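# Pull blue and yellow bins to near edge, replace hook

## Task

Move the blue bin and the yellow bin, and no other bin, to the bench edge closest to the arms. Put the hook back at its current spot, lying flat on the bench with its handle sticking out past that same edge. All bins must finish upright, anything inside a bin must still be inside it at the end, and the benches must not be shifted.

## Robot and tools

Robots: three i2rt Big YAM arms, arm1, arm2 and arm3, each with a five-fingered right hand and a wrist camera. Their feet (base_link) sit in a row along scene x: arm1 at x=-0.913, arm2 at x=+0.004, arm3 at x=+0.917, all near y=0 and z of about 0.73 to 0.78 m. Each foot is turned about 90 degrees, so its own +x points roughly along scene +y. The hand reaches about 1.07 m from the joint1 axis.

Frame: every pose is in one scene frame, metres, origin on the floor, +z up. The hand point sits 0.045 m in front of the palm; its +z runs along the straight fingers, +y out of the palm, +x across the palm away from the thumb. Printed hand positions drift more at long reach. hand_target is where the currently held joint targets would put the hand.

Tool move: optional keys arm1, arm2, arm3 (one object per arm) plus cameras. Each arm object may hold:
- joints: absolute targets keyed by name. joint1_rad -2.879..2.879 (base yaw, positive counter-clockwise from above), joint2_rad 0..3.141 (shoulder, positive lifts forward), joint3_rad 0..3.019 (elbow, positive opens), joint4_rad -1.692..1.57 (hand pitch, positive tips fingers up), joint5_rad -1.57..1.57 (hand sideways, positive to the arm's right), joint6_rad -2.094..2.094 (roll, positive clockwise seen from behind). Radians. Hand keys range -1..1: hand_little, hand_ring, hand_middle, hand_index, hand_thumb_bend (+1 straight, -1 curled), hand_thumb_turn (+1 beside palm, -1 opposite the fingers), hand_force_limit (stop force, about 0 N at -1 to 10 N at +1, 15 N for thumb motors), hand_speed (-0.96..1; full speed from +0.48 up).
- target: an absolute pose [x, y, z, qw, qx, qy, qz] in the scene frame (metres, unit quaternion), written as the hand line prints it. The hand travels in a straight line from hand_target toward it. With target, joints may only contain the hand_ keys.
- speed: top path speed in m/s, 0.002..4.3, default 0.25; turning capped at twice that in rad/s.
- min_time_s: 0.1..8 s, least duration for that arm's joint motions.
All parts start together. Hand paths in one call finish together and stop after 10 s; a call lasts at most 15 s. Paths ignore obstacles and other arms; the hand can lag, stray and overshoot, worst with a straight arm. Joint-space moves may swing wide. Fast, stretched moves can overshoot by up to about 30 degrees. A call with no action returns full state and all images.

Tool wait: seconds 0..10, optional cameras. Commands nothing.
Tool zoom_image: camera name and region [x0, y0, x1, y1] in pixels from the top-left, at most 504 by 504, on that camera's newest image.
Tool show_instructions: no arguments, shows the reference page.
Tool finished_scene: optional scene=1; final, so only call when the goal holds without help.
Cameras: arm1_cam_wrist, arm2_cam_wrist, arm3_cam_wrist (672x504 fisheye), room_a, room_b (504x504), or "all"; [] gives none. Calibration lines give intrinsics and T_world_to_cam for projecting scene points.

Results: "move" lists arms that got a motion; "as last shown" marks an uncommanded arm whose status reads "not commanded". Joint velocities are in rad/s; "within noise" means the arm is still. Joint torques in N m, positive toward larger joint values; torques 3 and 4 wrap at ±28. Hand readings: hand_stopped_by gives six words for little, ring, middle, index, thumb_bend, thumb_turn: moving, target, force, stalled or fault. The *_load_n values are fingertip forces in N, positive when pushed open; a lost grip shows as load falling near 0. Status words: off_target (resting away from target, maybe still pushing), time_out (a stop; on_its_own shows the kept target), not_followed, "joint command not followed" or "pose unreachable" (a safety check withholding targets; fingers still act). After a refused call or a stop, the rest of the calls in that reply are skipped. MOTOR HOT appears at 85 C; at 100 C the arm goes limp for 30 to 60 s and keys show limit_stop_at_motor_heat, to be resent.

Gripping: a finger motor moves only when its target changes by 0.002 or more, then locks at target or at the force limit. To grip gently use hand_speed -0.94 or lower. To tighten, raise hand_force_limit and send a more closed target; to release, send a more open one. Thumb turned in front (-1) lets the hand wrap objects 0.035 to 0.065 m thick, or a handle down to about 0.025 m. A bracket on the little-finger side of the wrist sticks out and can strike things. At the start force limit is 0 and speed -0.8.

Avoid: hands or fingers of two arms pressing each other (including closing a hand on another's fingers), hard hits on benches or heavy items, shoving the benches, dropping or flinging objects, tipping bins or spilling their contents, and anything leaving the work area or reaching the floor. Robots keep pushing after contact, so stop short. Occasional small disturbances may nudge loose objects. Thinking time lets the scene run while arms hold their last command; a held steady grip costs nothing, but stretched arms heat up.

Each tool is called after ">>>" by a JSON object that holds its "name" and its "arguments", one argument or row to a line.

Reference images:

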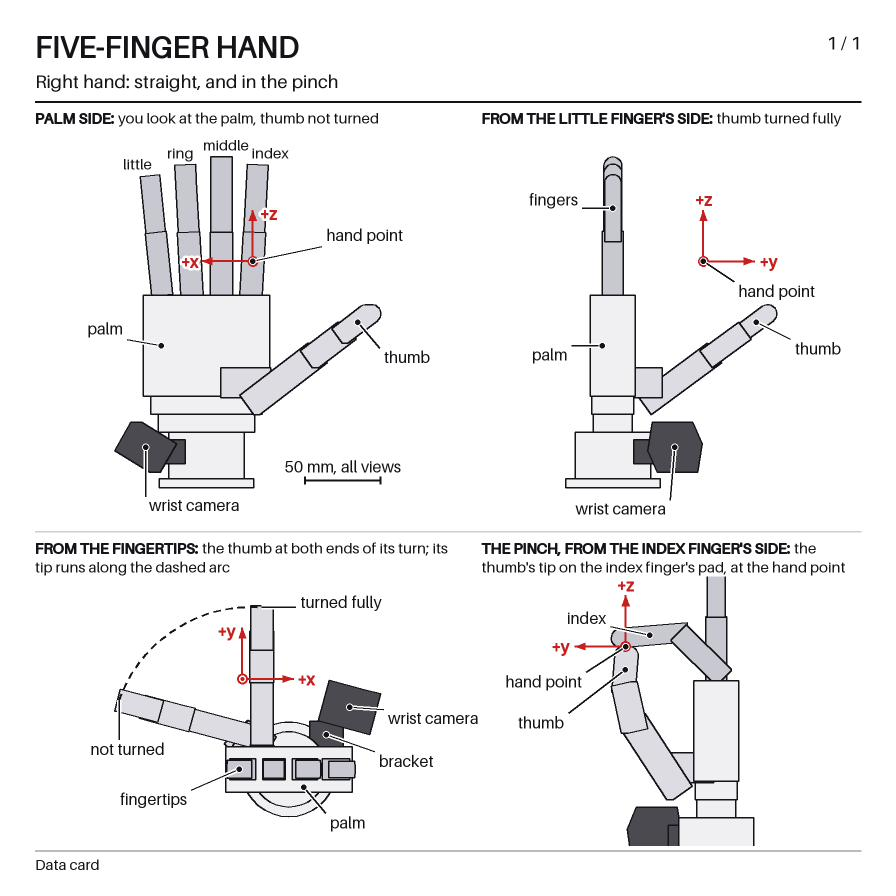

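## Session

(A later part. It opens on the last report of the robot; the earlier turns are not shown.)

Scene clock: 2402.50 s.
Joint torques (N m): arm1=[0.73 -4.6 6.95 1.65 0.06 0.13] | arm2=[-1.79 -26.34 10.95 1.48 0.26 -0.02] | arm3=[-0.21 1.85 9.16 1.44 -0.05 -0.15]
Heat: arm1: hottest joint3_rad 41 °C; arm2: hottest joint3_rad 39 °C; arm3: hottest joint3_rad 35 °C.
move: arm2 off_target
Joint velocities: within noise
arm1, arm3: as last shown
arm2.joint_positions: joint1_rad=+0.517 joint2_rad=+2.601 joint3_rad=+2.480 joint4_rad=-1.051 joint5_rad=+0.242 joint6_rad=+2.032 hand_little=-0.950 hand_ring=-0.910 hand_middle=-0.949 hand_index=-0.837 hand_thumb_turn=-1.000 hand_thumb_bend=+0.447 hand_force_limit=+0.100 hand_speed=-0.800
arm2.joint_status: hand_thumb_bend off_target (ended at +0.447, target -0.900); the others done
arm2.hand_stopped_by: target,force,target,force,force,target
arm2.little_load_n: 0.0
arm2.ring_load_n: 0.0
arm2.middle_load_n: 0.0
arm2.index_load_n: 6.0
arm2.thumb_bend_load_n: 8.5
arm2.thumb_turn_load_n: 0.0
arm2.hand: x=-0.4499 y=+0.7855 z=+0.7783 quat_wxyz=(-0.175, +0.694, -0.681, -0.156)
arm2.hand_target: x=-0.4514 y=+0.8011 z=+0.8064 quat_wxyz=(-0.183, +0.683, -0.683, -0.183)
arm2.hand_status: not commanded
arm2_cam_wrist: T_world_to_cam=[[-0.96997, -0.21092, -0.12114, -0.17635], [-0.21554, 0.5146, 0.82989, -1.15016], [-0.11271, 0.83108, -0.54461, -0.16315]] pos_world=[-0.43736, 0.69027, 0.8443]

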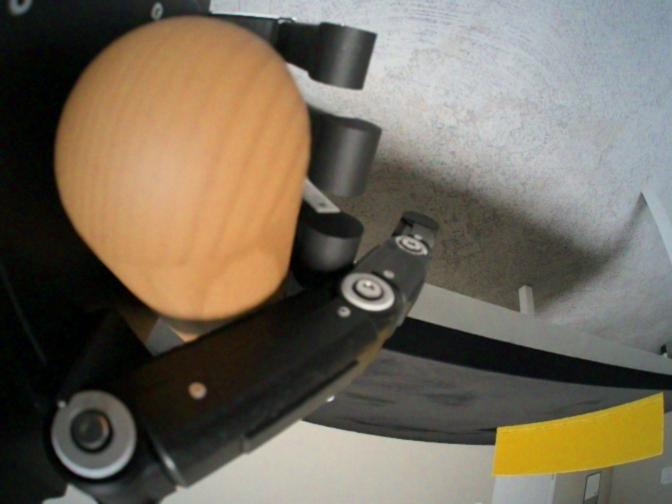

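>>> {"name": "move", "arguments": {
  "arm2": {"target": [-0.43, 0.76, 0.95, -0.183, 0.683, -0.683, -0.183], "speed": 0.12},
  "cameras": ["arm2_cam_wrist","room_a","room_b"]
}}

>>> {"name": "zoom_image", "arguments": {
  "camera": "room_b",
  "region": [110, 190, 230, 290]
}}

Scene clock: 2410.17 s.
Joint torques (N m): arm1=[0.67 -4.42 6.94 1.68 0.05 0.14] | arm2=[-2.26 -30.62 11.22 0.98 0.46 -0.04] | arm3=[-0.44 1.79 9.07 1.35 -0.03 -0.13]
Heat: arm1: hottest joint3_rad 41 °C; arm2: hottest joint3_rad 39 °C; arm3: hottest joint3_rad 35 °C.
move: arm2 off_target
Joint velocities: within noise
arm1.joint_positions: joint1_rad=-0.360 joint2_rad=+0.948 joint3_rad=+1.170 joint4_rad=-1.132 joint5_rad=+0.001 joint6_rad=+1.202 hand_little=+1.000 hand_ring=+1.000 hand_middle=+1.000 hand_index=+1.000 hand_thumb_turn=-1.000 hand_thumb_bend=+1.000 hand_force_limit=+0.100 hand_speed=-0.800
arm1.joint_status: not commanded
arm1.hand_stopped_by: target,target,target,target,target,target
arm1.little_load_n: 0.0
arm1.ring_load_n: 0.0
arm1.middle_load_n: 0.0
arm1.index_load_n: 0.0
arm1.thumb_bend_load_n: 0.0
arm1.thumb_turn_load_n: -0.5
arm1.hand: x=-0.8464 y=+0.4027 z=+1.1087 quat_wxyz=(-0.299, +0.679, -0.656, -0.136)
arm1.hand_target: x=-0.8499 y=+0.3999 z=+1.1001 quat_wxyz=(-0.290, +0.681, -0.659, -0.133)
arm1.hand_status: not commanded
arm2.joint_positions: joint1_rad=+0.517 joint2_rad=+2.396 joint3_rad=+2.348 joint4_rad=-1.182 joint5_rad=+0.240 joint6_rad=+2.032 hand_little=-0.950 hand_ring=-0.910 hand_middle=-0.949 hand_index=-0.836 hand_thumb_turn=-1.000 hand_thumb_bend=+0.447 hand_force_limit=+0.100 hand_speed=-0.800
arm2.joint_status: not commanded
arm2.hand_stopped_by: target,force,target,force,force,target
arm2.little_load_n: 0.0
arm2.ring_load_n: 0.0
arm2.middle_load_n: 0.0
arm2.index_load_n: 6.0
arm2.thumb_bend_load_n: 8.0
arm2.thumb_turn_load_n: 0.5
arm2.hand: x=-0.4273 y=+0.7442 z=+0.8673 quat_wxyz=(-0.166, +0.700, -0.682, -0.129)
arm2.hand_target: x=-0.4281 y=+0.7567 z=+0.9492 quat_wxyz=(-0.183, +0.683, -0.683, -0.183)
arm2.hand_status: off_target (0.084 m and 6.8 deg from the pose sent, 0.175 m and 3.5 deg at the start; pose on its path clipped on 16 of 64 steps)
arm3: as last shown
arm2_cam_wrist: T_world_to_cam=[[-0.96627, -0.21839, -0.13649, -0.13196], [-0.23821, 0.55644, 0.79601, -1.20927], [-0.09789, 0.80167, -0.58969, -0.01043]] pos_world=[-0.41659, 0.65243, 0.93843]

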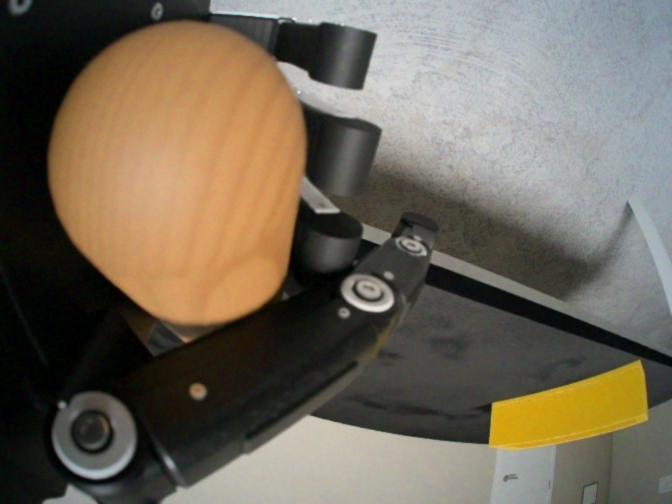

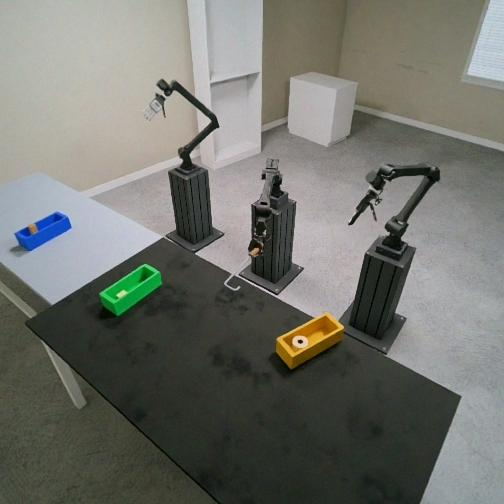

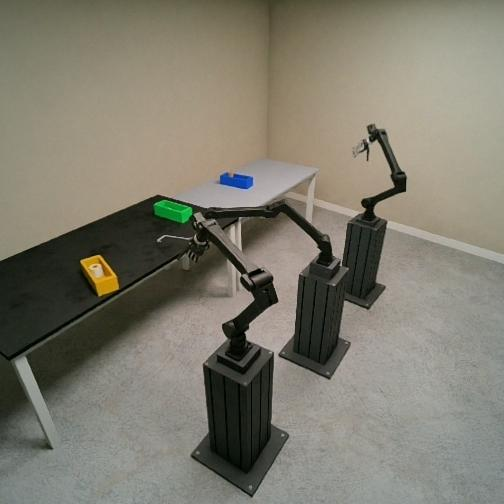

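Scaled by 4.200 from the camera's image (finer frame: 720x720).

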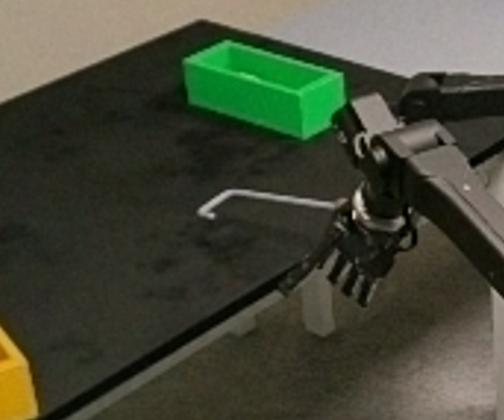

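>>> {"name": "move", "arguments": {
  "arm2": {"target": [0.0, 0.72, 0.97, -0.183, 0.683, -0.683, -0.183], "speed": 0.2}
}}

>>> {"name": "move", "arguments": {
  "arm2": {"target": [0.42, 0.74, 0.95, -0.183, 0.683, -0.683, -0.183], "speed": 0.2},
  "cameras": ["arm2_cam_wrist","room_a","room_b"]
}}

>>> {"name": "zoom_image", "arguments": {
  "camera": "room_a",
  "region": [100, 170, 240, 300]
}}

>>> {"name": "zoom_image", "arguments": {
  "camera": "room_b",
  "region": [190, 150, 310, 250]
}}

Scene clock: 2423.83 s.
Joint torques (N m): arm1=[0.97 -4.72 6.93 1.63 0.06 0.15] | arm2=[-1.44 -23.94 9.21 2.3 -0.27 -0.05] | arm3=[-0.79 2.14 8.88 1.36 -0.09 -0.15]
Heat: arm1: hottest joint3_rad 40 °C; arm2: hottest joint3_rad 38 °C; arm3: hottest joint3_rad 35 °C.
move: arm2 off_target
Joint velocities: within noise
arm1: as last shown
arm1.thumb_turn_load_n: 0.0
arm2.joint_positions: joint1_rad=-0.109 joint2_rad=+1.938 joint3_rad=+1.661 joint4_rad=-0.906 joint5_rad=-0.042 joint6_rad=+1.492 hand_little=-0.950 hand_ring=-0.910 hand_middle=-0.949 hand_index=-0.836 hand_thumb_turn=-1.000 hand_thumb_bend=+0.447 hand_force_limit=+0.100 hand_speed=-0.800
arm2.joint_status: not commanded
arm2.hand_stopped_by: target,force,target,force,force,target
arm2.little_load_n: 0.0
arm2.ring_load_n: 0.0
arm2.middle_load_n: 0.0
arm2.index_load_n: 6.0
arm2.thumb_bend_load_n: 7.5
arm2.thumb_turn_load_n: 1.0
arm2.hand: x=+0.0042 y=+0.7046 z=+0.9075 quat_wxyz=(-0.139, +0.689, -0.697, -0.141)
arm2.hand_target: x=-0.0002 y=+0.7172 z=+0.9698 quat_wxyz=(-0.183, +0.683, -0.683, -0.183)
arm2.hand_status: off_target (0.064 m and 7.2 deg from the pose sent, 0.440 m and 6.8 deg at the start; pose on its path clipped on 12 of 91 steps)
arm3.joint_positions: joint1_rad=-0.455 joint2_rad=+0.620 joint3_rad=+1.442 joint4_rad=-1.487 joint5_rad=-0.040 joint6_rad=-1.413 hand_little=+1.000 hand_ring=+1.000 hand_middle=+1.000 hand_index=+1.000 hand_thumb_turn=+1.000 hand_thumb_bend=+1.000 hand_force_limit=+0.000 hand_speed=-0.800
arm3.joint_status: not commanded
arm3.hand_stopped_by: target,target,target,target,target,target
arm3.little_load_n: 0.0
arm3.ring_load_n: 0.0
arm3.middle_load_n: 0.0
arm3.index_load_n: 0.0
arm3.thumb_bend_load_n: 0.0
arm3.thumb_turn_load_n: 0.0
arm3.hand: x=+1.0596 y=+0.1556 z=+1.2161 quat_wxyz=(-0.260, +0.810, +0.394, +0.349)
arm3.hand_target: x=+1.0594 y=+0.1554 z=+1.2264 quat_wxyz=(-0.266, +0.804, +0.392, +0.359)
arm3.hand_status: not commanded
pictures: none

Scene clock: 2427.10 s.
Joint torques (N m): arm1=[0.62 -4.48 6.94 1.62 0.06 0.14] | arm2=[-1.38 -27.99 13.85 0.81 -0.82 -0.14] | arm3=[-0.26 1.67 8.81 1.33 -0.07 -0.15]
Heat: arm1: hottest joint3_rad 40 °C; arm2: hottest joint3_rad 39 °C; arm3: hottest joint3_rad 35 °C.
move: arm2 off_target
Joint velocities: within noise
arm1, arm3: as last shown
arm2.joint_positions: joint1_rad=-0.663 joint2_rad=+2.640 joint3_rad=+2.855 joint4_rad=-1.433 joint5_rad=-0.284 joint6_rad=+1.006 hand_little=-0.950 hand_ring=-0.910 hand_middle=-0.949 hand_index=-0.836 hand_thumb_turn=-1.000 hand_thumb_bend=+0.447 hand_force_limit=+0.100 hand_speed=-0.800
arm2.joint_status: not commanded
arm2.hand_stopped_by: target,force,target,force,force,target
arm2.little_load_n: 0.0
arm2.ring_load_n: 0.0
arm2.middle_load_n: 0.0
arm2.index_load_n: 6.5
arm2.thumb_bend_load_n: 8.0
arm2.thumb_turn_load_n: 1.0
arm2.hand: x=+0.4177 y=+0.7258 z=+0.8960 quat_wxyz=(-0.151, +0.677, -0.701, -0.169)
arm2.hand_target: x=+0.4173 y=+0.7362 z=+0.9495 quat_wxyz=(-0.196, +0.677, -0.684, -0.185)
arm2.hand_status: off_target (0.056 m and 4.5 deg from the pose sent, 0.419 m and 7.2 deg at the start; a joint's target at an end of its range on 19 of 98 steps)
arm2_cam_wrist: T_world_to_cam=[[-0.98286, -0.1753, -0.0571, 0.58901], [-0.14362, 0.53378, 0.83334, -1.0771], [-0.11561, 0.82725, -0.54981, 0.05698]] pos_world=[0.43081, 0.63105, 0.96254]

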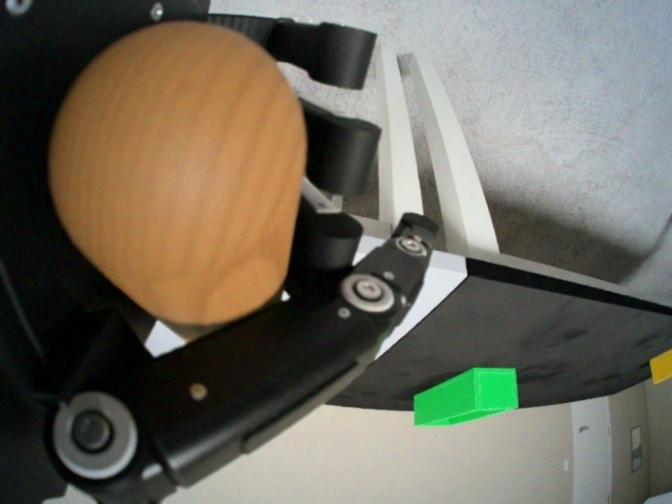

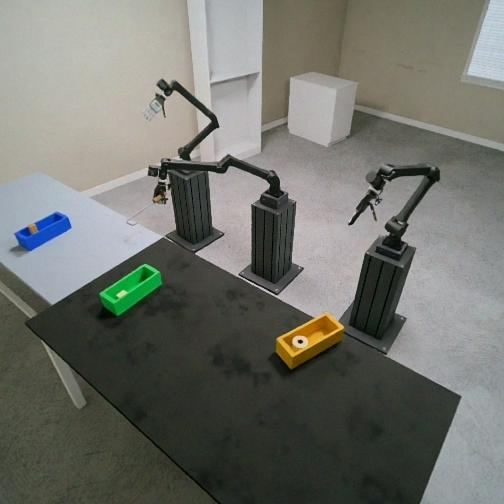

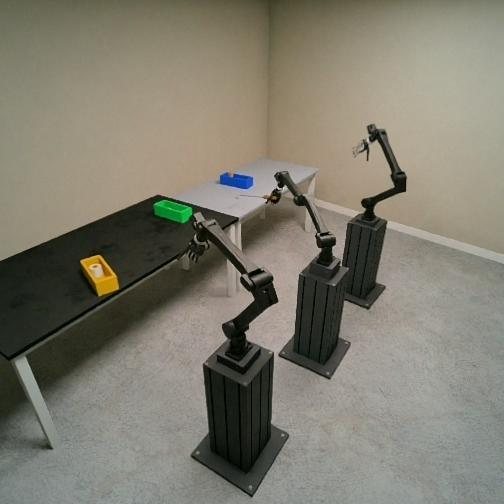

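Scaled by 3.600 from the camera's image (finer frame: 720x720).

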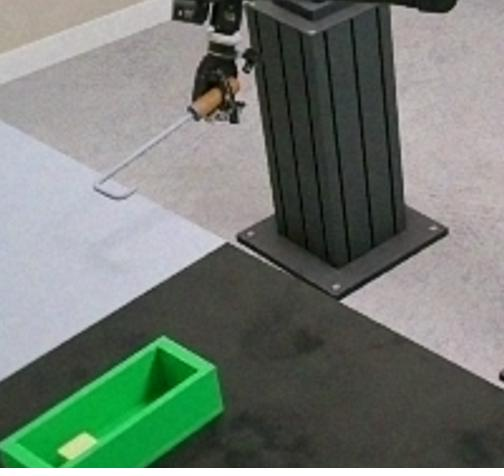

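Scaled by 4.200 from the camera's image (finer frame: 720x720).

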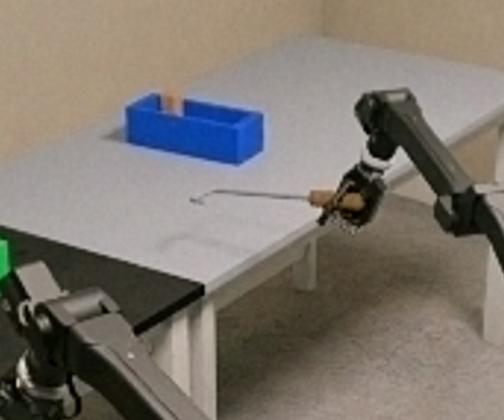

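>>> {"name": "move", "arguments": {
  "arm2": {"target": [0.42, 0.81, 0.90, -0.2482, 0.6944, -0.6144, -0.2806], "speed": 0.12},
  "cameras": ["room_a","room_b"]
}}

>>> {"name": "zoom_image", "arguments": {
  "camera": "room_a",
  "region": [80, 150, 200, 270]
}}

>>> {"name": "zoom_image", "arguments": {
  "camera": "room_b",
  "region": [210, 150, 310, 250]
}}

Scene clock: 2474.73 s.
Joint torques (N m): arm1=[0.62 -4.54 6.99 1.74 0.07 0.16] | arm2=[-0.15 -28.04 14.15 2.48 -0.98 0.07] | arm3=[-0.5 1.73 9.01 1.36 -0.12 -0.13]
Heat: arm1: hottest joint3_rad 40 °C; arm2: hottest joint3_rad 43 °C; arm3: hottest joint3_rad 35 °C.
move: arm2 off_target
Joint velocities: within noise
arm1, arm3: as last shown
arm1.index_load_n: -0.5
arm2.joint_positions: joint1_rad=-0.655 joint2_rad=+2.766 joint3_rad=+2.855 joint4_rad=-1.135 joint5_rad=-0.462 joint6_rad=+0.993 hand_little=-0.950 hand_ring=-0.910 hand_middle=-0.949 hand_index=-0.836 hand_thumb_turn=-1.000 hand_thumb_bend=+0.447 hand_force_limit=+0.100 hand_speed=-0.800
arm2.joint_status: not commanded
arm2.hand_stopped_by: target,force,target,force,force,target
arm2.little_load_n: 0.0
arm2.ring_load_n: 0.0
arm2.middle_load_n: 0.0
arm2.index_load_n: 6.0
arm2.thumb_bend_load_n: 8.0
arm2.thumb_turn_load_n: 1.0
arm2.hand: x=+0.4171 y=+0.7825 z=+0.8390 quat_wxyz=(-0.215, +0.685, -0.644, -0.263)
arm2.hand_target: x=+0.4154 y=+0.8024 z=+0.9007 quat_wxyz=(-0.270, +0.682, -0.618, -0.282)
arm2.hand_status: off_target (0.067 m and 5.6 deg from the pose sent, 0.084 m and 19.7 deg at the start; a joint's target at an end of its range on 36 of 56 steps)

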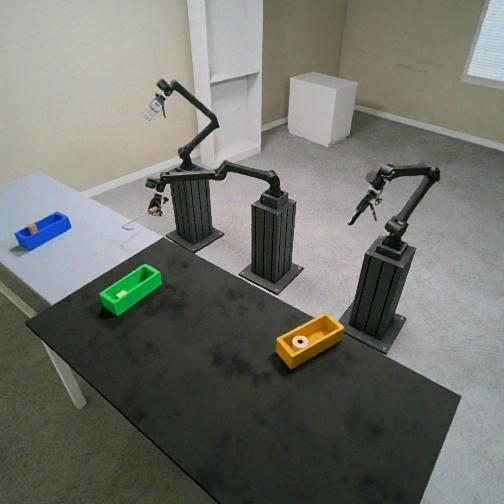

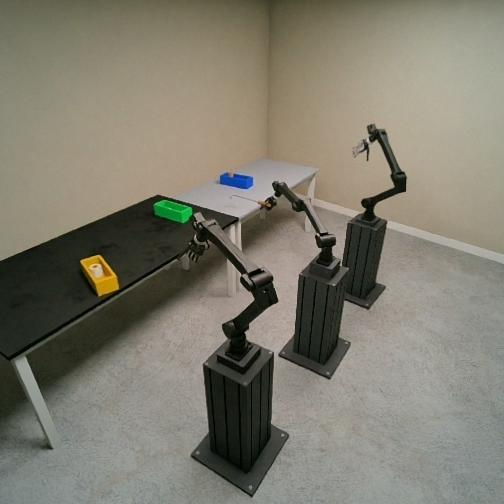

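Scaled by 4.200 from the camera's image (finer frame: 720x720).

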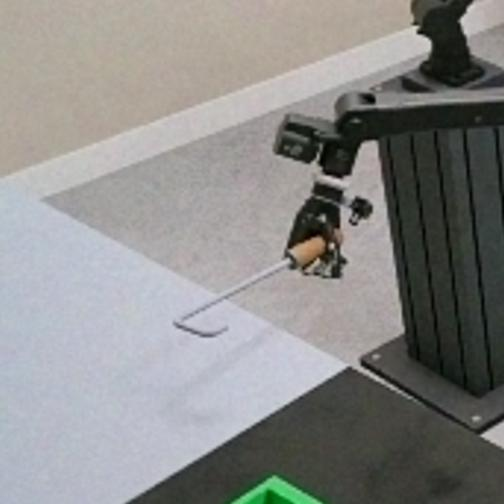

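Scaled by 5.040 from the camera's image (finer frame: 720x720).

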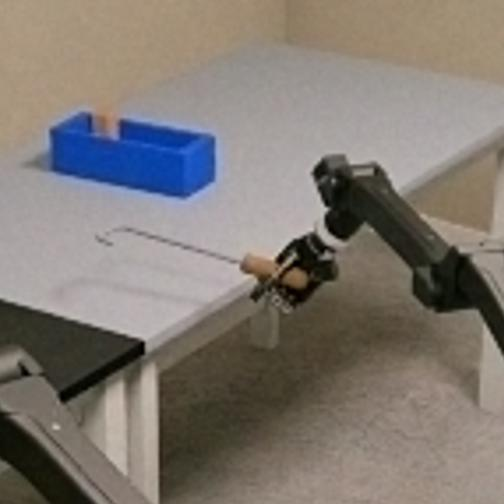

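>>> {"name": "move", "arguments": {
  "arm2": {"target": [0.412, 0.84, 0.835, -0.2482, 0.6944, -0.6144, -0.2806], "speed": 0.08},
  "cameras": ["room_a","room_b"]
}}

>>> {"name": "zoom_image", "arguments": {
  "camera": "room_a",
  "region": [80, 150, 200, 270]
}}

>>> {"name": "zoom_image", "arguments": {
  "camera": "room_b",
  "region": [210, 150, 310, 250]
}}

Scene clock: 2500.47 s.
Joint torques (N m): arm1=[0.38 -4.42 7.02 1.61 0.05 0.15] | arm2=[0.5 -28.98 14.12 2.67 -0.74 0.15] | arm3=[-0.38 1.85 8.95 1.33 -0.1 -0.11]
Heat: arm1: hottest joint3_rad 40 °C; arm2: hottest joint3_rad 44 °C; arm3: hottest joint3_rad 35 °C.
move: arm2 off_target
Joint velocities: within noise
arm1, arm3: as last shown
arm2.joint_positions: joint1_rad=-0.623 joint2_rad=+2.860 joint3_rad=+2.856 joint4_rad=-1.006 joint5_rad=-0.439 joint6_rad=+1.036 hand_little=-0.950 hand_ring=-0.910 hand_middle=-0.949 hand_index=-0.836 hand_thumb_turn=-1.000 hand_thumb_bend=+0.447 hand_force_limit=+0.100 hand_speed=-0.800
arm2.joint_status: not commanded
arm2.hand_stopped_by: target,force,target,force,force,target
arm2.little_load_n: 0.5
arm2.ring_load_n: 0.0
arm2.middle_load_n: 0.0
arm2.index_load_n: 6.0
arm2.thumb_bend_load_n: 8.0
arm2.thumb_turn_load_n: 1.0
arm2.hand: x=+0.4050 y=+0.8087 z=+0.7705 quat_wxyz=(-0.225, +0.681, -0.646, -0.263)
arm2.hand_target: x=+0.4070 y=+0.8314 z=+0.8366 quat_wxyz=(-0.282, +0.675, -0.621, -0.282)
arm2.hand_status: off_target (0.072 m and 5.2 deg from the pose sent, 0.058 m and 5.6 deg at the start; a joint's target at an end of its range on 40 of 50 steps)

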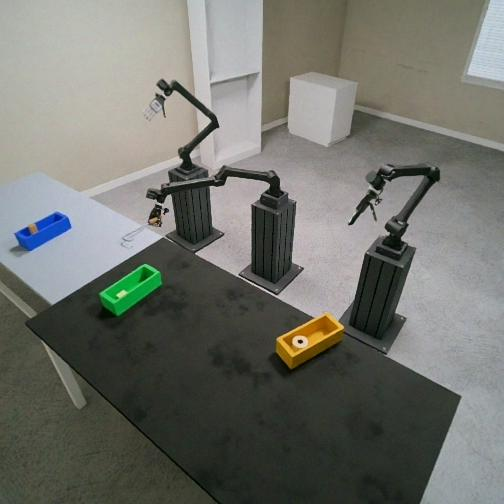

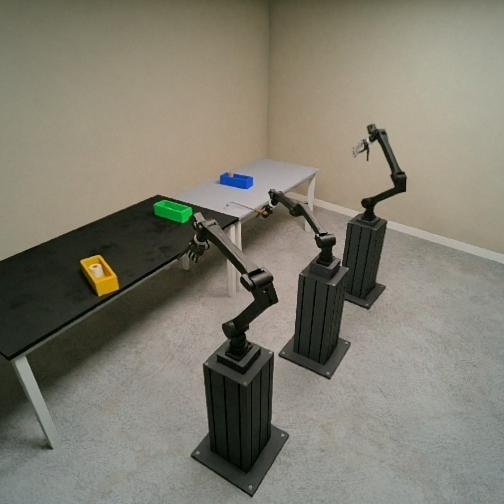

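Scaled by 4.200 from the camera's image (finer frame: 720x720).

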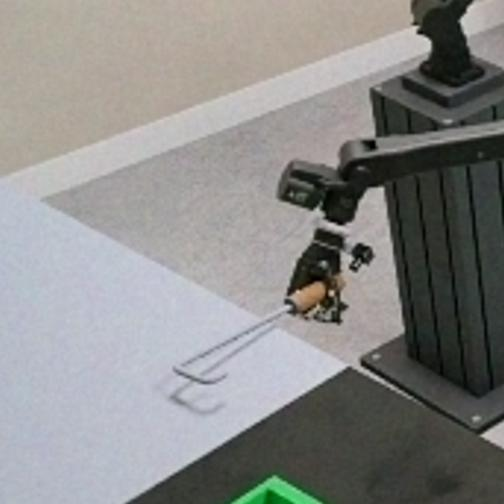

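Scaled by 5.040 from the camera's image (finer frame: 720x720).

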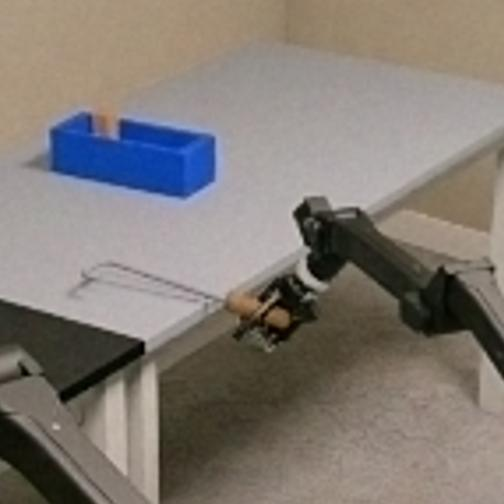

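>>> {"name": "move", "arguments": {
  "arm2": {"target": [0.375, 0.835, 0.825, -0.2103, 0.7101, -0.6283, -0.2377], "speed": 0.08},
  "cameras": ["room_a","room_b"]
}}

>>> {"name": "zoom_image", "arguments": {
  "camera": "room_a",
  "region": [80, 150, 200, 270]
}}

>>> {"name": "zoom_image", "arguments": {
  "camera": "room_b",
  "region": [210, 150, 310, 250]
}}

Scene clock: 2526.83 s.
Joint torques (N m): arm1=[0.62 -4.54 6.94 1.63 0.07 0.15] | arm2=[-0.15 -30.04 12.94 0.66 -0.42 0.01] | arm3=[0.15 1.73 9.02 1.44 -0.03 -0.11]
Heat: arm1: hottest joint3_rad 39 °C; arm2: hottest joint3_rad 44 °C; arm3: hottest joint3_rad 35 °C.
move: arm2 off_target
Joint velocities: within noise
arm1, arm3: as last shown
arm1.middle_load_n: -0.5
arm1.index_load_n: 0.0
arm1.thumb_turn_load_n: -0.5
arm2.joint_positions: joint1_rad=-0.585 joint2_rad=+2.860 joint3_rad=+2.870 joint4_rad=-1.076 joint5_rad=-0.364 joint6_rad=+1.037 hand_little=-0.950 hand_ring=-0.910 hand_middle=-0.949 hand_index=-0.836 hand_thumb_turn=-1.000 hand_thumb_bend=+0.447 hand_force_limit=+0.100 hand_speed=-0.800
arm2.joint_status: not commanded
arm2.hand_stopped_by: target,force,target,force,force,target
arm2.little_load_n: 0.0
arm2.ring_load_n: 0.0
arm2.middle_load_n: 0.0
arm2.index_load_n: 5.0
arm2.thumb_bend_load_n: 8.0
arm2.thumb_turn_load_n: 0.0
arm2.hand: x=+0.3800 y=+0.8124 z=+0.7604 quat_wxyz=(-0.203, +0.692, -0.654, -0.228)
arm2.hand_target: x=+0.3726 y=+0.8307 z=+0.8248 quat_wxyz=(-0.243, +0.693, -0.634, -0.241)
arm2.hand_status: off_target (0.069 m and 3.9 deg from the pose sent, 0.068 m and 5.1 deg at the start; a joint's target at an end of its range on 41 of 50 steps)

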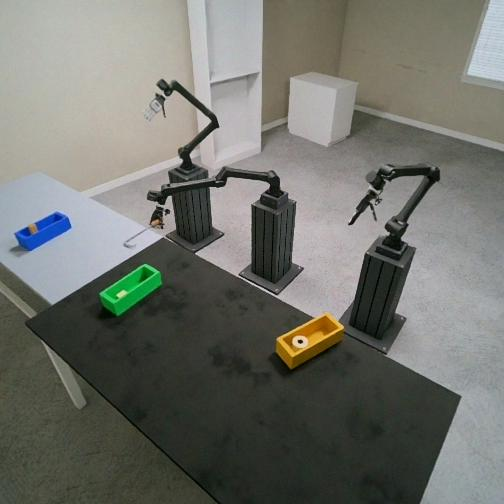

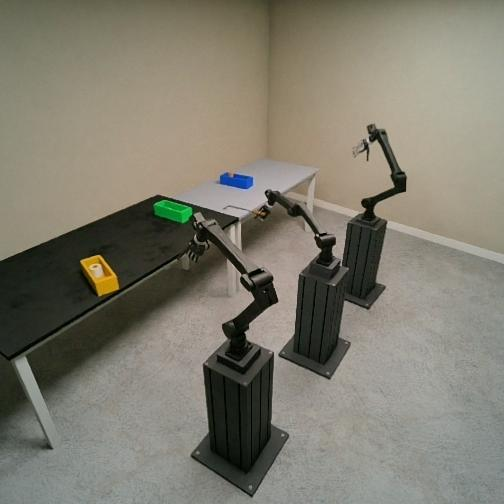

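Scaled by 4.200 from the camera's image (finer frame: 720x720).

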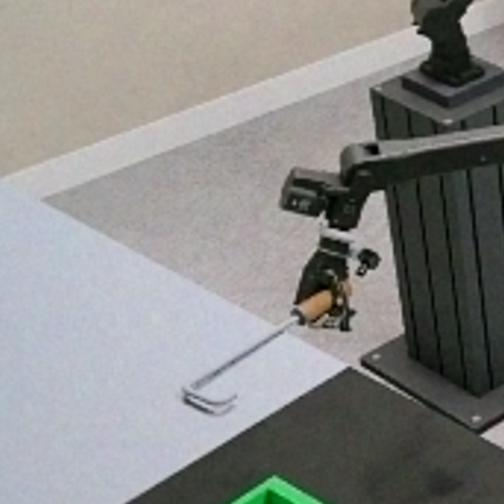

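Scaled by 5.040 from the camera's image (finer frame: 720x720).

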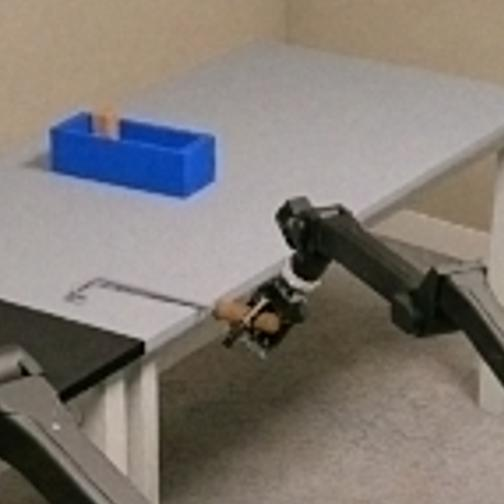

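>>> {"name": "move", "arguments": {
  "arm2": {"joints": {"hand_thumb_bend": 1, "hand_speed": -0.75}}
}}

>>> {"name": "move", "arguments": {
  "arm2": {"joints": {"hand_index": 1, "hand_middle": 1, "hand_ring": 1, "hand_little": 1, "hand_speed": -0.8}},
  "cameras": ["arm2_cam_wrist","room_a"]
}}

>>> {"name": "zoom_image", "arguments": {
  "camera": "room_a",
  "region": [80, 150, 200, 270]
}}

Scene clock: 2559.83 s.
Joint torques (N m): arm1=[0.62 -4.72 7.02 1.76 0.04 0.15] | arm2=[-0.79 -30.62 12.77 0.81 -0.42 -0.01] | arm3=[-0.38 1.85 9.05 1.4 -0.11 -0.17]
Heat: arm1: hottest joint3_rad 39 °C; arm2: hottest joint3_rad 42 °C; arm3: hottest joint3_rad 35 °C.
move: arm2 done
Joint velocities: within noise
arm1, arm3: as last shown
arm1.middle_load_n: 0.0
arm1.thumb_turn_load_n: 0.0
arm2.joint_positions: joint1_rad=-0.584 joint2_rad=+2.860 joint3_rad=+2.872 joint4_rad=-1.076 joint5_rad=-0.365 joint6_rad=+1.037 hand_little=-0.950 hand_ring=-0.910 hand_middle=-0.949 hand_index=-0.837 hand_thumb_turn=-1.000 hand_thumb_bend=+1.000 hand_force_limit=+0.100 hand_speed=-0.750
arm2.joint_status: all done
arm2.hand_stopped_by: target,force,target,force,target,target
arm2.little_load_n: 0.0
arm2.ring_load_n: 0.0
arm2.middle_load_n: 0.0
arm2.index_load_n: 1.5
arm2.thumb_bend_load_n: 0.0
arm2.thumb_turn_load_n: 0.0
arm2.hand: x=+0.3788 y=+0.8133 z=+0.7614 quat_wxyz=(-0.204, +0.692, -0.653, -0.229)
arm2.hand_target: x=+0.3724 y=+0.8308 z=+0.8248 quat_wxyz=(-0.243, +0.693, -0.634, -0.241)
arm2.hand_status: not commanded
pictures: none

Scene clock: 2563.83 s.
Joint torques (N m): arm1=[0.5 -4.48 7.04 1.62 0.06 0.12] | arm2=[-0.62 -29.68 12.04 0.81 -0.32 -0.01] | arm3=[-0.44 1.9 9.2 1.33 -0.1 -0.11]
Heat: arm1: hottest joint3_rad 39 °C; arm2: hottest joint3_rad 41 °C; arm3: hottest joint3_rad 35 °C.
move: arm2 done
Joint velocities: within noise
arm1, arm3: as last shown
arm2.joint_positions: joint1_rad=-0.582 joint2_rad=+2.857 joint3_rad=+2.880 joint4_rad=-1.076 joint5_rad=-0.366 joint6_rad=+1.037 hand_little=+1.000 hand_ring=+1.000 hand_middle=+1.000 hand_index=+1.000 hand_thumb_turn=-1.000 hand_thumb_bend=+1.000 hand_force_limit=+0.100 hand_speed=-0.800
arm2.joint_status: all done
arm2.hand_stopped_by: target,target,target,target,target,target
arm2.little_load_n: 0.0
arm2.ring_load_n: 0.0
arm2.middle_load_n: 0.0
arm2.index_load_n: 0.0
arm2.thumb_bend_load_n: 0.0
arm2.thumb_turn_load_n: 0.0
arm2.hand: x=+0.3785 y=+0.8157 z=+0.7689 quat_wxyz=(-0.209, +0.693, -0.651, -0.230)
arm2.hand_target: x=+0.3724 y=+0.8307 z=+0.8247 quat_wxyz=(-0.243, +0.693, -0.634, -0.241)
arm2.hand_status: not commanded
arm2_cam_wrist: T_world_to_cam=[[-0.96235, -0.24685, -0.11378, 0.65326], [-0.20077, 0.36341, 0.90974, -0.92298], [-0.18322, 0.89833, -0.39929, -0.23984]] pos_world=[0.39941, 0.71213, 0.81823]

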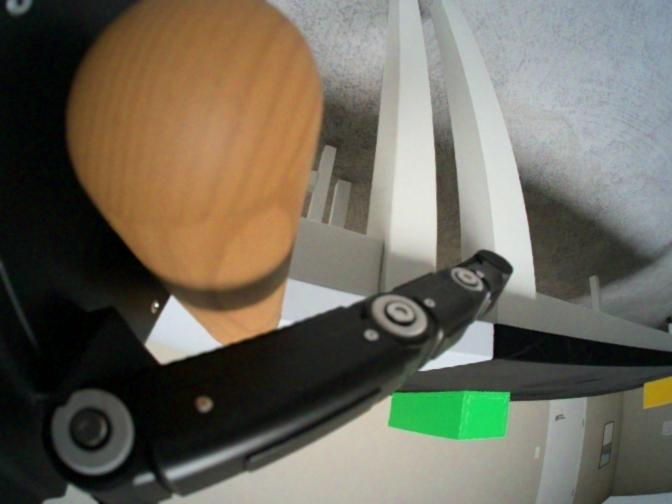

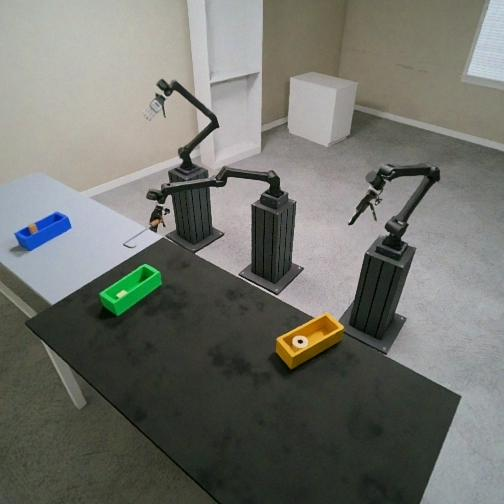

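Scaled by 4.200 from the camera's image (finer frame: 720x720).

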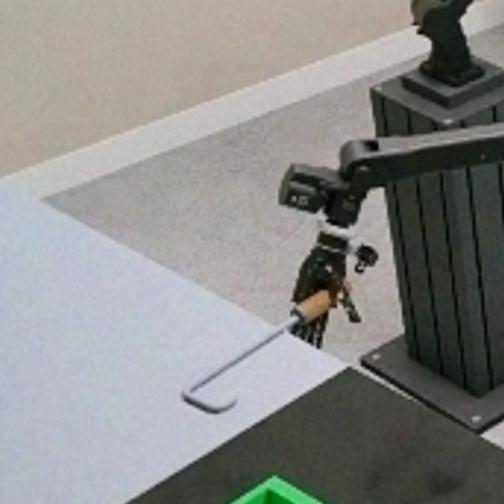

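>>> {"name": "move", "arguments": {
  "arm2": {"target": [0.386, 0.745, 0.90, -0.243, 0.693, -0.634, -0.241], "speed": 0.1}
}}

>>> {"name": "move", "arguments": {
  "arm2": {"target": [0.1, 0.45, 1.10, -0.183, 0.683, -0.683, -0.183], "speed": 0.25},
  "arm3": {"target": [0.75, 0.45, 1.12, -0.183, 0.683, -0.683, -0.183], "speed": 0.25, "joints": {"hand_thumb_turn": -1, "hand_speed": -0.6}},
  "cameras": ["arm3_cam_wrist", "room_a","room_b"]
}}

>>> {"name": "zoom_image", "arguments": {
  "camera": "room_a",
  "region": [80, 160, 180, 260]
}}

>>> {"name": "zoom_image", "arguments": {
  "camera": "room_b",
  "region": [200, 150, 300, 230]
}}

Scene clock: 2578.60 s.
Joint torques (N m): arm1=[0.67 -4.42 6.98 1.65 0.06 0.13] | arm2=[-1.96 -26.87 7.94 2.02 -0.31 -0.21] | arm3=[-0.26 2.14 9.18 1.24 -0.08 -0.1]
Heat: arm1: hottest joint3_rad 39 °C; arm2: hottest joint3_rad 41 °C; arm3: hottest joint3_rad 35 °C.
move: arm2 off_target
Joint velocities: within noise
arm1.joint_positions: joint1_rad=-0.360 joint2_rad=+0.948 joint3_rad=+1.170 joint4_rad=-1.132 joint5_rad=+0.001 joint6_rad=+1.202 hand_little=+1.000 hand_ring=+1.000 hand_middle=+1.000 hand_index=+1.000 hand_thumb_turn=-1.000 hand_thumb_bend=+1.000 hand_force_limit=+0.100 hand_speed=-0.800
arm1.joint_status: not commanded
arm1.hand_stopped_by: target,target,target,target,target,target
arm1.little_load_n: 0.0
arm1.ring_load_n: 0.0
arm1.middle_load_n: 0.0
arm1.index_load_n: 0.5
arm1.thumb_bend_load_n: -0.5
arm1.thumb_turn_load_n: -0.5
arm1.hand: x=-0.8464 y=+0.4027 z=+1.1087 quat_wxyz=(-0.299, +0.679, -0.656, -0.136)
arm1.hand_target: x=-0.8499 y=+0.3999 z=+1.1001 quat_wxyz=(-0.290, +0.681, -0.659, -0.133)
arm1.hand_status: not commanded
arm2.joint_positions: joint1_rad=-0.637 joint2_rad=+2.400 joint3_rad=+2.270 joint4_rad=-0.912 joint5_rad=-0.407 joint6_rad=+0.982 hand_little=+1.000 hand_ring=+1.000 hand_middle=+1.000 hand_index=+1.000 hand_thumb_turn=-1.000 hand_thumb_bend=+1.000 hand_force_limit=+0.100 hand_speed=-0.800
arm2.joint_status: not commanded
arm2.hand_stopped_by: target,target,target,target,target,target
arm2.little_load_n: 0.0
arm2.ring_load_n: 0.0
arm2.middle_load_n: 0.0
arm2.index_load_n: 0.0
arm2.thumb_bend_load_n: 0.0
arm2.thumb_turn_load_n: 0.0
arm2.hand: x=+0.3798 y=+0.7445 z=+0.8777 quat_wxyz=(-0.222, +0.694, -0.643, -0.239)
arm2.hand_target: x=+0.3859 y=+0.7448 z=+0.8999 quat_wxyz=(-0.243, +0.693, -0.634, -0.241)
arm2.hand_status: off_target (0.023 m and 2.7 deg from the pose sent, 0.149 m and 4.4 deg at the start)
arm3: as last shown
pictures: none

Scene clock: 2584.77 s.
Joint torques (N m): arm1=[0.62 -4.37 7.04 1.58 0.06 0.15] | arm2=[-1.03 -9.64 7.88 0.51 0.07 0.03] | arm3=[0.73 -8.41 8.31 1.33 0.11 0.01]
Heat: arm1: hottest joint3_rad 39 °C; arm2: hottest joint3_rad 40 °C; arm3: hottest joint3_rad 36 °C.
move: arm2 done; arm3 done
Joint velocities: within noise
arm1: as last shown
arm1.middle_load_n: -0.5
arm1.index_load_n: 0.0
arm1.thumb_bend_load_n: 0.0
arm1.thumb_turn_load_n: 0.0
arm2.joint_positions: joint1_rad=-0.455 joint2_rad=+1.245 joint3_rad=+1.297 joint4_rad=-1.146 joint5_rad=-0.215 joint6_rad=+1.182 hand_little=+1.000 hand_ring=+1.000 hand_middle=+1.000 hand_index=+1.000 hand_thumb_turn=-1.000 hand_thumb_bend=+1.000 hand_force_limit=+0.100 hand_speed=-0.800
arm2.joint_status: not commanded
arm2.hand_stopped_by: target,target,target,target,target,target
arm2.little_load_n: 0.0
arm2.ring_load_n: 0.0
arm2.middle_load_n: 0.0
arm2.index_load_n: 0.0
arm2.thumb_bend_load_n: 0.0
arm2.thumb_turn_load_n: 0.0
arm2.hand: x=+0.1069 y=+0.4533 z=+1.0983 quat_wxyz=(-0.186, +0.682, -0.683, -0.183)
arm2.hand_target: x=+0.1002 y=+0.4501 z=+1.1000 quat_wxyz=(-0.183, +0.683, -0.683, -0.183)
arm2.hand_status: done (0.008 m and 0.4 deg from the pose sent, 0.463 m and 9.1 deg at the start)
arm3.joint_positions: joint1_rad=+0.386 joint2_rad=+1.160 joint3_rad=+1.449 joint4_rad=-1.360 joint5_rad=+0.160 joint6_rad=+1.843 hand_little=+1.000 hand_ring=+1.000 hand_middle=+1.000 hand_index=+1.000 hand_thumb_turn=-1.000 hand_thumb_bend=+1.000 hand_force_limit=+0.000 hand_speed=-0.600
arm3.joint_status: all done
arm3.hand_stopped_by: target,target,target,target,target,target
arm3.little_load_n: 0.0
arm3.ring_load_n: 0.0
arm3.middle_load_n: 0.0
arm3.index_load_n: 0.0
arm3.thumb_bend_load_n: 0.0
arm3.thumb_turn_load_n: 0.0
arm3.hand: x=+0.7552 y=+0.4470 z=+1.1228 quat_wxyz=(-0.182, +0.684, -0.683, -0.179)
arm3.hand_target: x=+0.7501 y=+0.4499 z=+1.1200 quat_wxyz=(-0.183, +0.683, -0.683, -0.183)
arm3.hand_status: done (0.007 m and 0.5 deg from the pose sent, 0.438 m and 149.0 deg at the start)
arm3_cam_wrist: T_world_to_cam=[[-0.97432, -0.20781, -0.08673, 0.92635], [-0.17622, 0.46388, 0.8682, -1.04786], [-0.14019, 0.86118, -0.48858, 0.38431]] pos_world=[0.77178, 0.34762, 1.17785]

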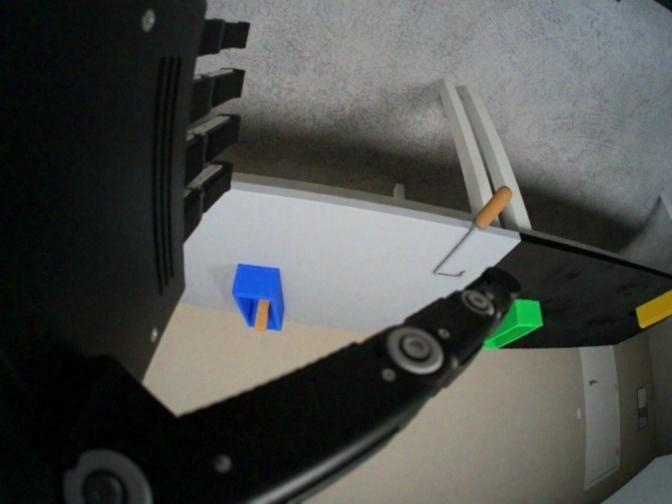

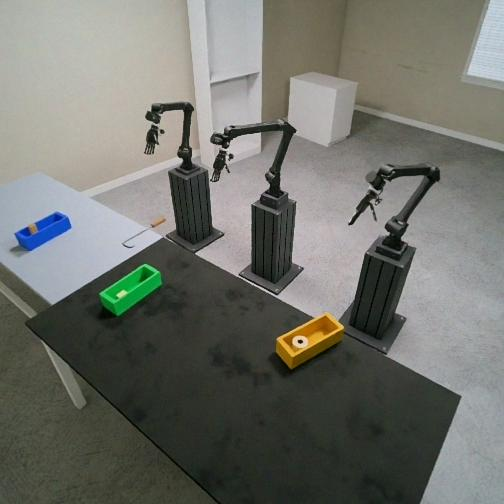

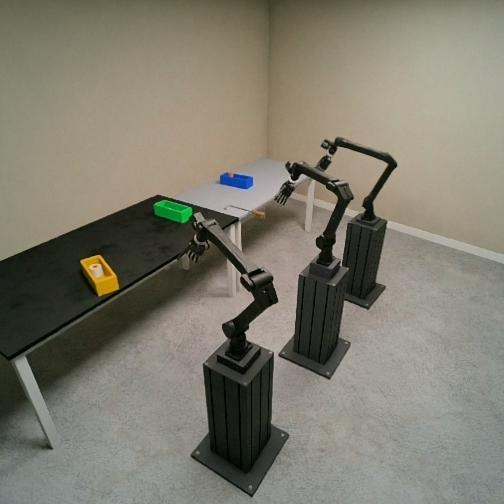

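Scaled by 5.040 from the camera's image (finer frame: 720x720).

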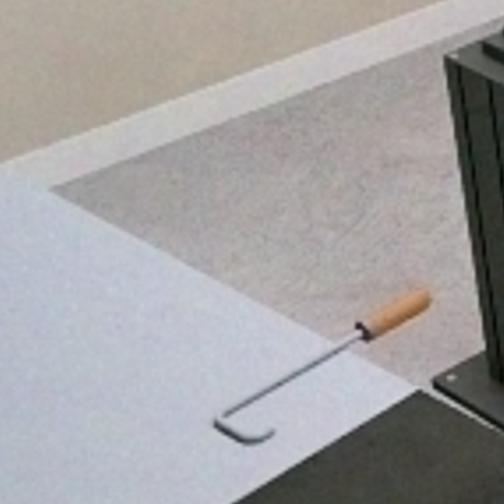

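Scaled by 5.040 from the camera's image (finer frame: 720x720).

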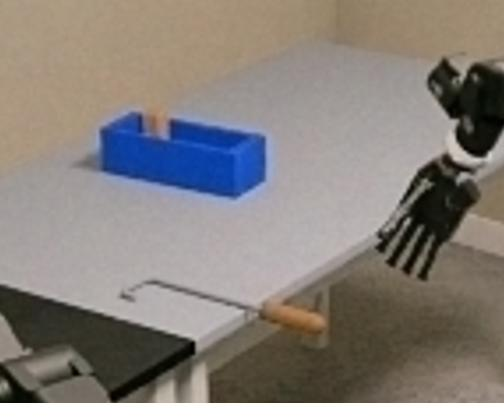

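>>> {"name": "move", "arguments": {
  "arm3": {"target": [0.44, 0.69, 0.95, -0.0403, 0.6285, -0.7289, -0.2694], "speed": 0.2},
  "cameras": ["arm3_cam_wrist"]
}}

Scene clock: 2619.77 s.
Joint torques (N m): arm1=[0.56 -4.54 6.99 1.63 0.05 0.13] | arm2=[-0.79 -9.35 7.8 0.49 0.05 -0.01] | arm3=[0.26 -23.06 14.27 0.32 -0.16 -0.01]
Heat: arm1: hottest joint3_rad 39 °C; arm2: hottest joint3_rad 39 °C; arm3: hottest joint3_rad 36 °C.
move: arm3 off_target
Joint velocities: within noise
arm1, arm2: as last shown
arm1.ring_load_n: -0.5
arm1.middle_load_n: 0.0
arm2.hand_target: x=+0.1001 y=+0.4501 z=+1.1000 quat_wxyz=(-0.183, +0.683, -0.683, -0.183)
arm3.joint_positions: joint1_rad=+0.611 joint2_rad=+2.068 joint3_rad=+1.979 joint4_rad=-0.973 joint5_rad=-0.059 joint6_rad=+2.044 hand_little=+1.000 hand_ring=+1.000 hand_middle=+1.000 hand_index=+1.000 hand_thumb_turn=-1.000 hand_thumb_bend=+1.000 hand_force_limit=+0.000 hand_speed=-0.600
arm3.joint_status: not commanded
arm3.hand_stopped_by: target,target,target,target,target,target
arm3.little_load_n: 0.0
arm3.ring_load_n: 0.0
arm3.middle_load_n: 0.0
arm3.index_load_n: 0.0
arm3.thumb_bend_load_n: 0.0
arm3.thumb_turn_load_n: 0.0
arm3.hand: x=+0.4530 y=+0.6817 z=+0.9185 quat_wxyz=(-0.039, +0.711, -0.657, -0.248)
arm3.hand_target: x=+0.4413 y=+0.6884 z=+0.9499 quat_wxyz=(-0.043, +0.707, -0.652, -0.272)
arm3.hand_status: off_target (0.035 m and 12.8 deg from the pose sent, 0.434 m and 21.0 deg at the start; a joint's target at an end of its range on 69 of 94 steps)
arm3_cam_wrist: T_world_to_cam=[[-0.9165, -0.34584, 0.20105, 0.46653], [-0.0176, 0.53696, 0.84342, -1.1315], [-0.39964, 0.76946, -0.49822, 0.22896]] pos_world=[0.49915, 0.59274, 0.97461]

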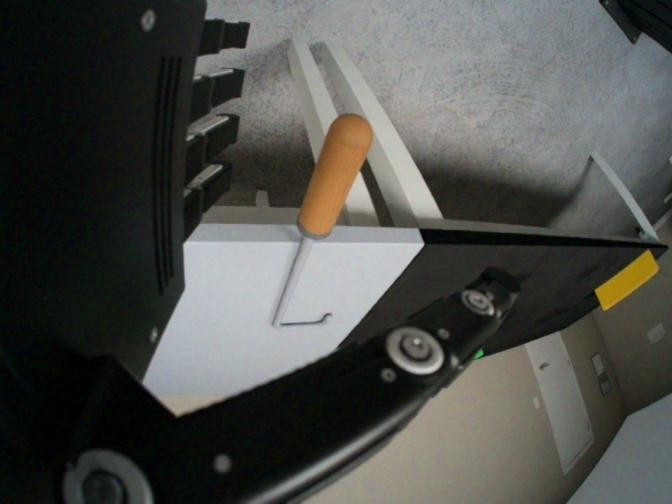

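>>> {"name": "move", "arguments": {
  "arm3": {"target": [0.415, 0.735, 0.92, -0.043, 0.707, -0.652, -0.272], "speed": 0.12},
  "cameras": ["arm3_cam_wrist"]
}}

Scene clock: 2647.77 s.
Joint torques (N m): arm1=[0.62 -4.6 7.09 1.68 0.05 0.14] | arm2=[-0.21 -9.93 7.75 0.49 0.02 0.05] | arm3=[0.5 -26.52 14.27 0.1 -0.26 -0.04]
Heat: arm1: hottest joint3_rad 39 °C; arm2: hottest joint3_rad 38 °C; arm3: hottest joint3_rad 37 °C.
move: arm3 off_target
Joint velocities: within noise
arm1, arm2: as last shown
arm1.ring_load_n: 0.0
arm3.joint_positions: joint1_rad=+0.611 joint2_rad=+2.259 joint3_rad=+2.215 joint4_rad=-1.022 joint5_rad=-0.059 joint6_rad=+2.044 hand_little=+1.000 hand_ring=+1.000 hand_middle=+1.000 hand_index=+1.000 hand_thumb_turn=-1.000 hand_thumb_bend=+1.000 hand_force_limit=+0.000 hand_speed=-0.600
arm3.joint_status: not commanded
arm3.hand_stopped_by: target,target,target,target,target,target
arm3.little_load_n: 0.0
arm3.ring_load_n: 0.0
arm3.middle_load_n: 0.0
arm3.index_load_n: 0.5
arm3.thumb_bend_load_n: 0.0
arm3.thumb_turn_load_n: 0.0
arm3.hand: x=+0.4257 y=+0.7270 z=+0.8839 quat_wxyz=(-0.039, +0.711, -0.657, -0.247)
arm3.hand_target: x=+0.4160 y=+0.7331 z=+0.9200 quat_wxyz=(-0.043, +0.707, -0.652, -0.273)
arm3.hand_status: off_target (0.039 m and 3.0 deg from the pose sent, 0.065 m and 2.8 deg at the start)
arm3_cam_wrist: T_world_to_cam=[[-0.91671, -0.34541, 0.20085, 0.46405], [-0.0189, 0.5396, 0.84171, -1.12695], [-0.39911, 0.76781, -0.50118, 0.1695]] pos_world=[0.47175, 0.63824, 0.94032]

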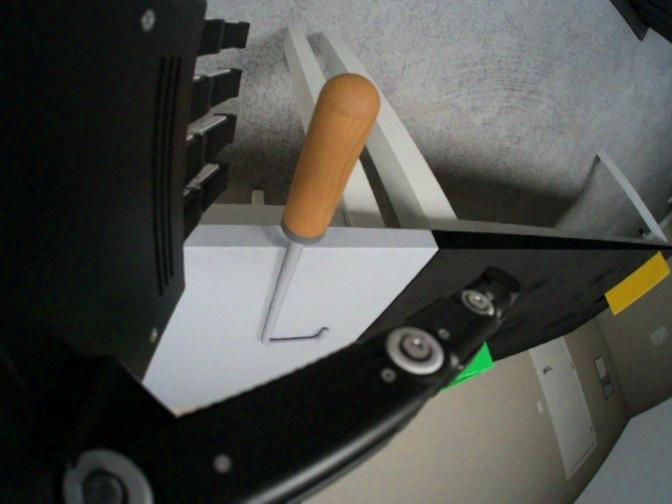

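>>> {"name": "move", "arguments": {
  "arm3": {"target": [0.386, 0.763, 0.852, -0.043, 0.707, -0.652, -0.272], "speed": 0.08},
  "cameras": ["arm3_cam_wrist"]
}}

Scene clock: 2672.23 s.
Joint torques (N m): arm1=[0.62 -4.37 7.01 1.57 0.06 0.15] | arm2=[-1.44 -9.41 7.86 0.51 0 0.05] | arm3=[0.38 -26.52 14.37 0.98 -0.13 -0.02]
Heat: arm1: hottest joint3_rad 39 °C; arm2: hottest joint3_rad 37 °C; arm3: hottest joint3_rad 38 °C.
move: arm3 off_target
Joint velocities: within noise
arm1, arm2: as last shown
arm1.ring_load_n: -0.5
arm3.joint_positions: joint1_rad=+0.618 joint2_rad=+2.420 joint3_rad=+2.356 joint4_rad=-1.009 joint5_rad=-0.059 joint6_rad=+2.044 hand_little=+1.000 hand_ring=+1.000 hand_middle=+1.000 hand_index=+1.000 hand_thumb_turn=-1.000 hand_thumb_bend=+1.000 hand_force_limit=+0.000 hand_speed=-0.600
arm3.joint_status: not commanded
arm3.hand_stopped_by: target,target,target,target,target,target
arm3.little_load_n: 0.0
arm3.ring_load_n: 0.0
arm3.middle_load_n: 0.0
arm3.index_load_n: 0.0
arm3.thumb_bend_load_n: -0.5
arm3.thumb_turn_load_n: 0.0
arm3.hand: x=+0.4029 y=+0.7525 z=+0.8245 quat_wxyz=(-0.037, +0.714, -0.655, -0.243)
arm3.hand_target: x=+0.3875 y=+0.7608 z=+0.8524 quat_wxyz=(-0.043, +0.709, -0.649, -0.272)
arm3.hand_status: off_target (0.034 m and 3.5 deg from the pose sent, 0.062 m and 3.0 deg at the start; a joint's target at an end of its range on 51 of 58 steps)
arm3_cam_wrist: T_world_to_cam=[[-0.91511, -0.35039, 0.1995, 0.46811], [-0.02593, 0.54491, 0.8381, -1.08926], [-0.40237, 0.76178, -0.50773, 0.12235]] pos_world=[0.44936, 0.66436, 0.88164]

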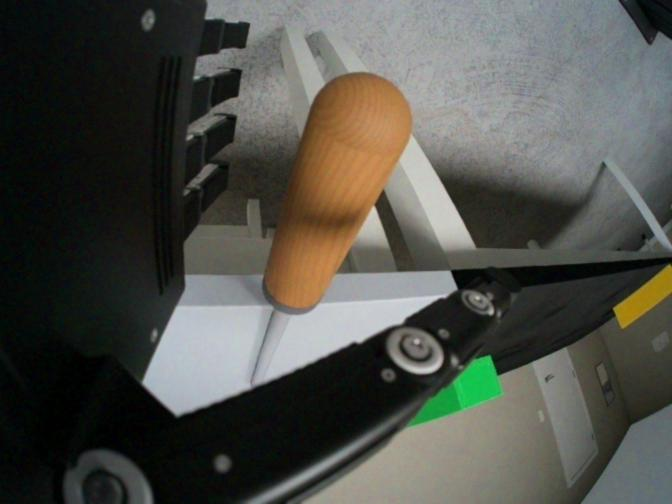

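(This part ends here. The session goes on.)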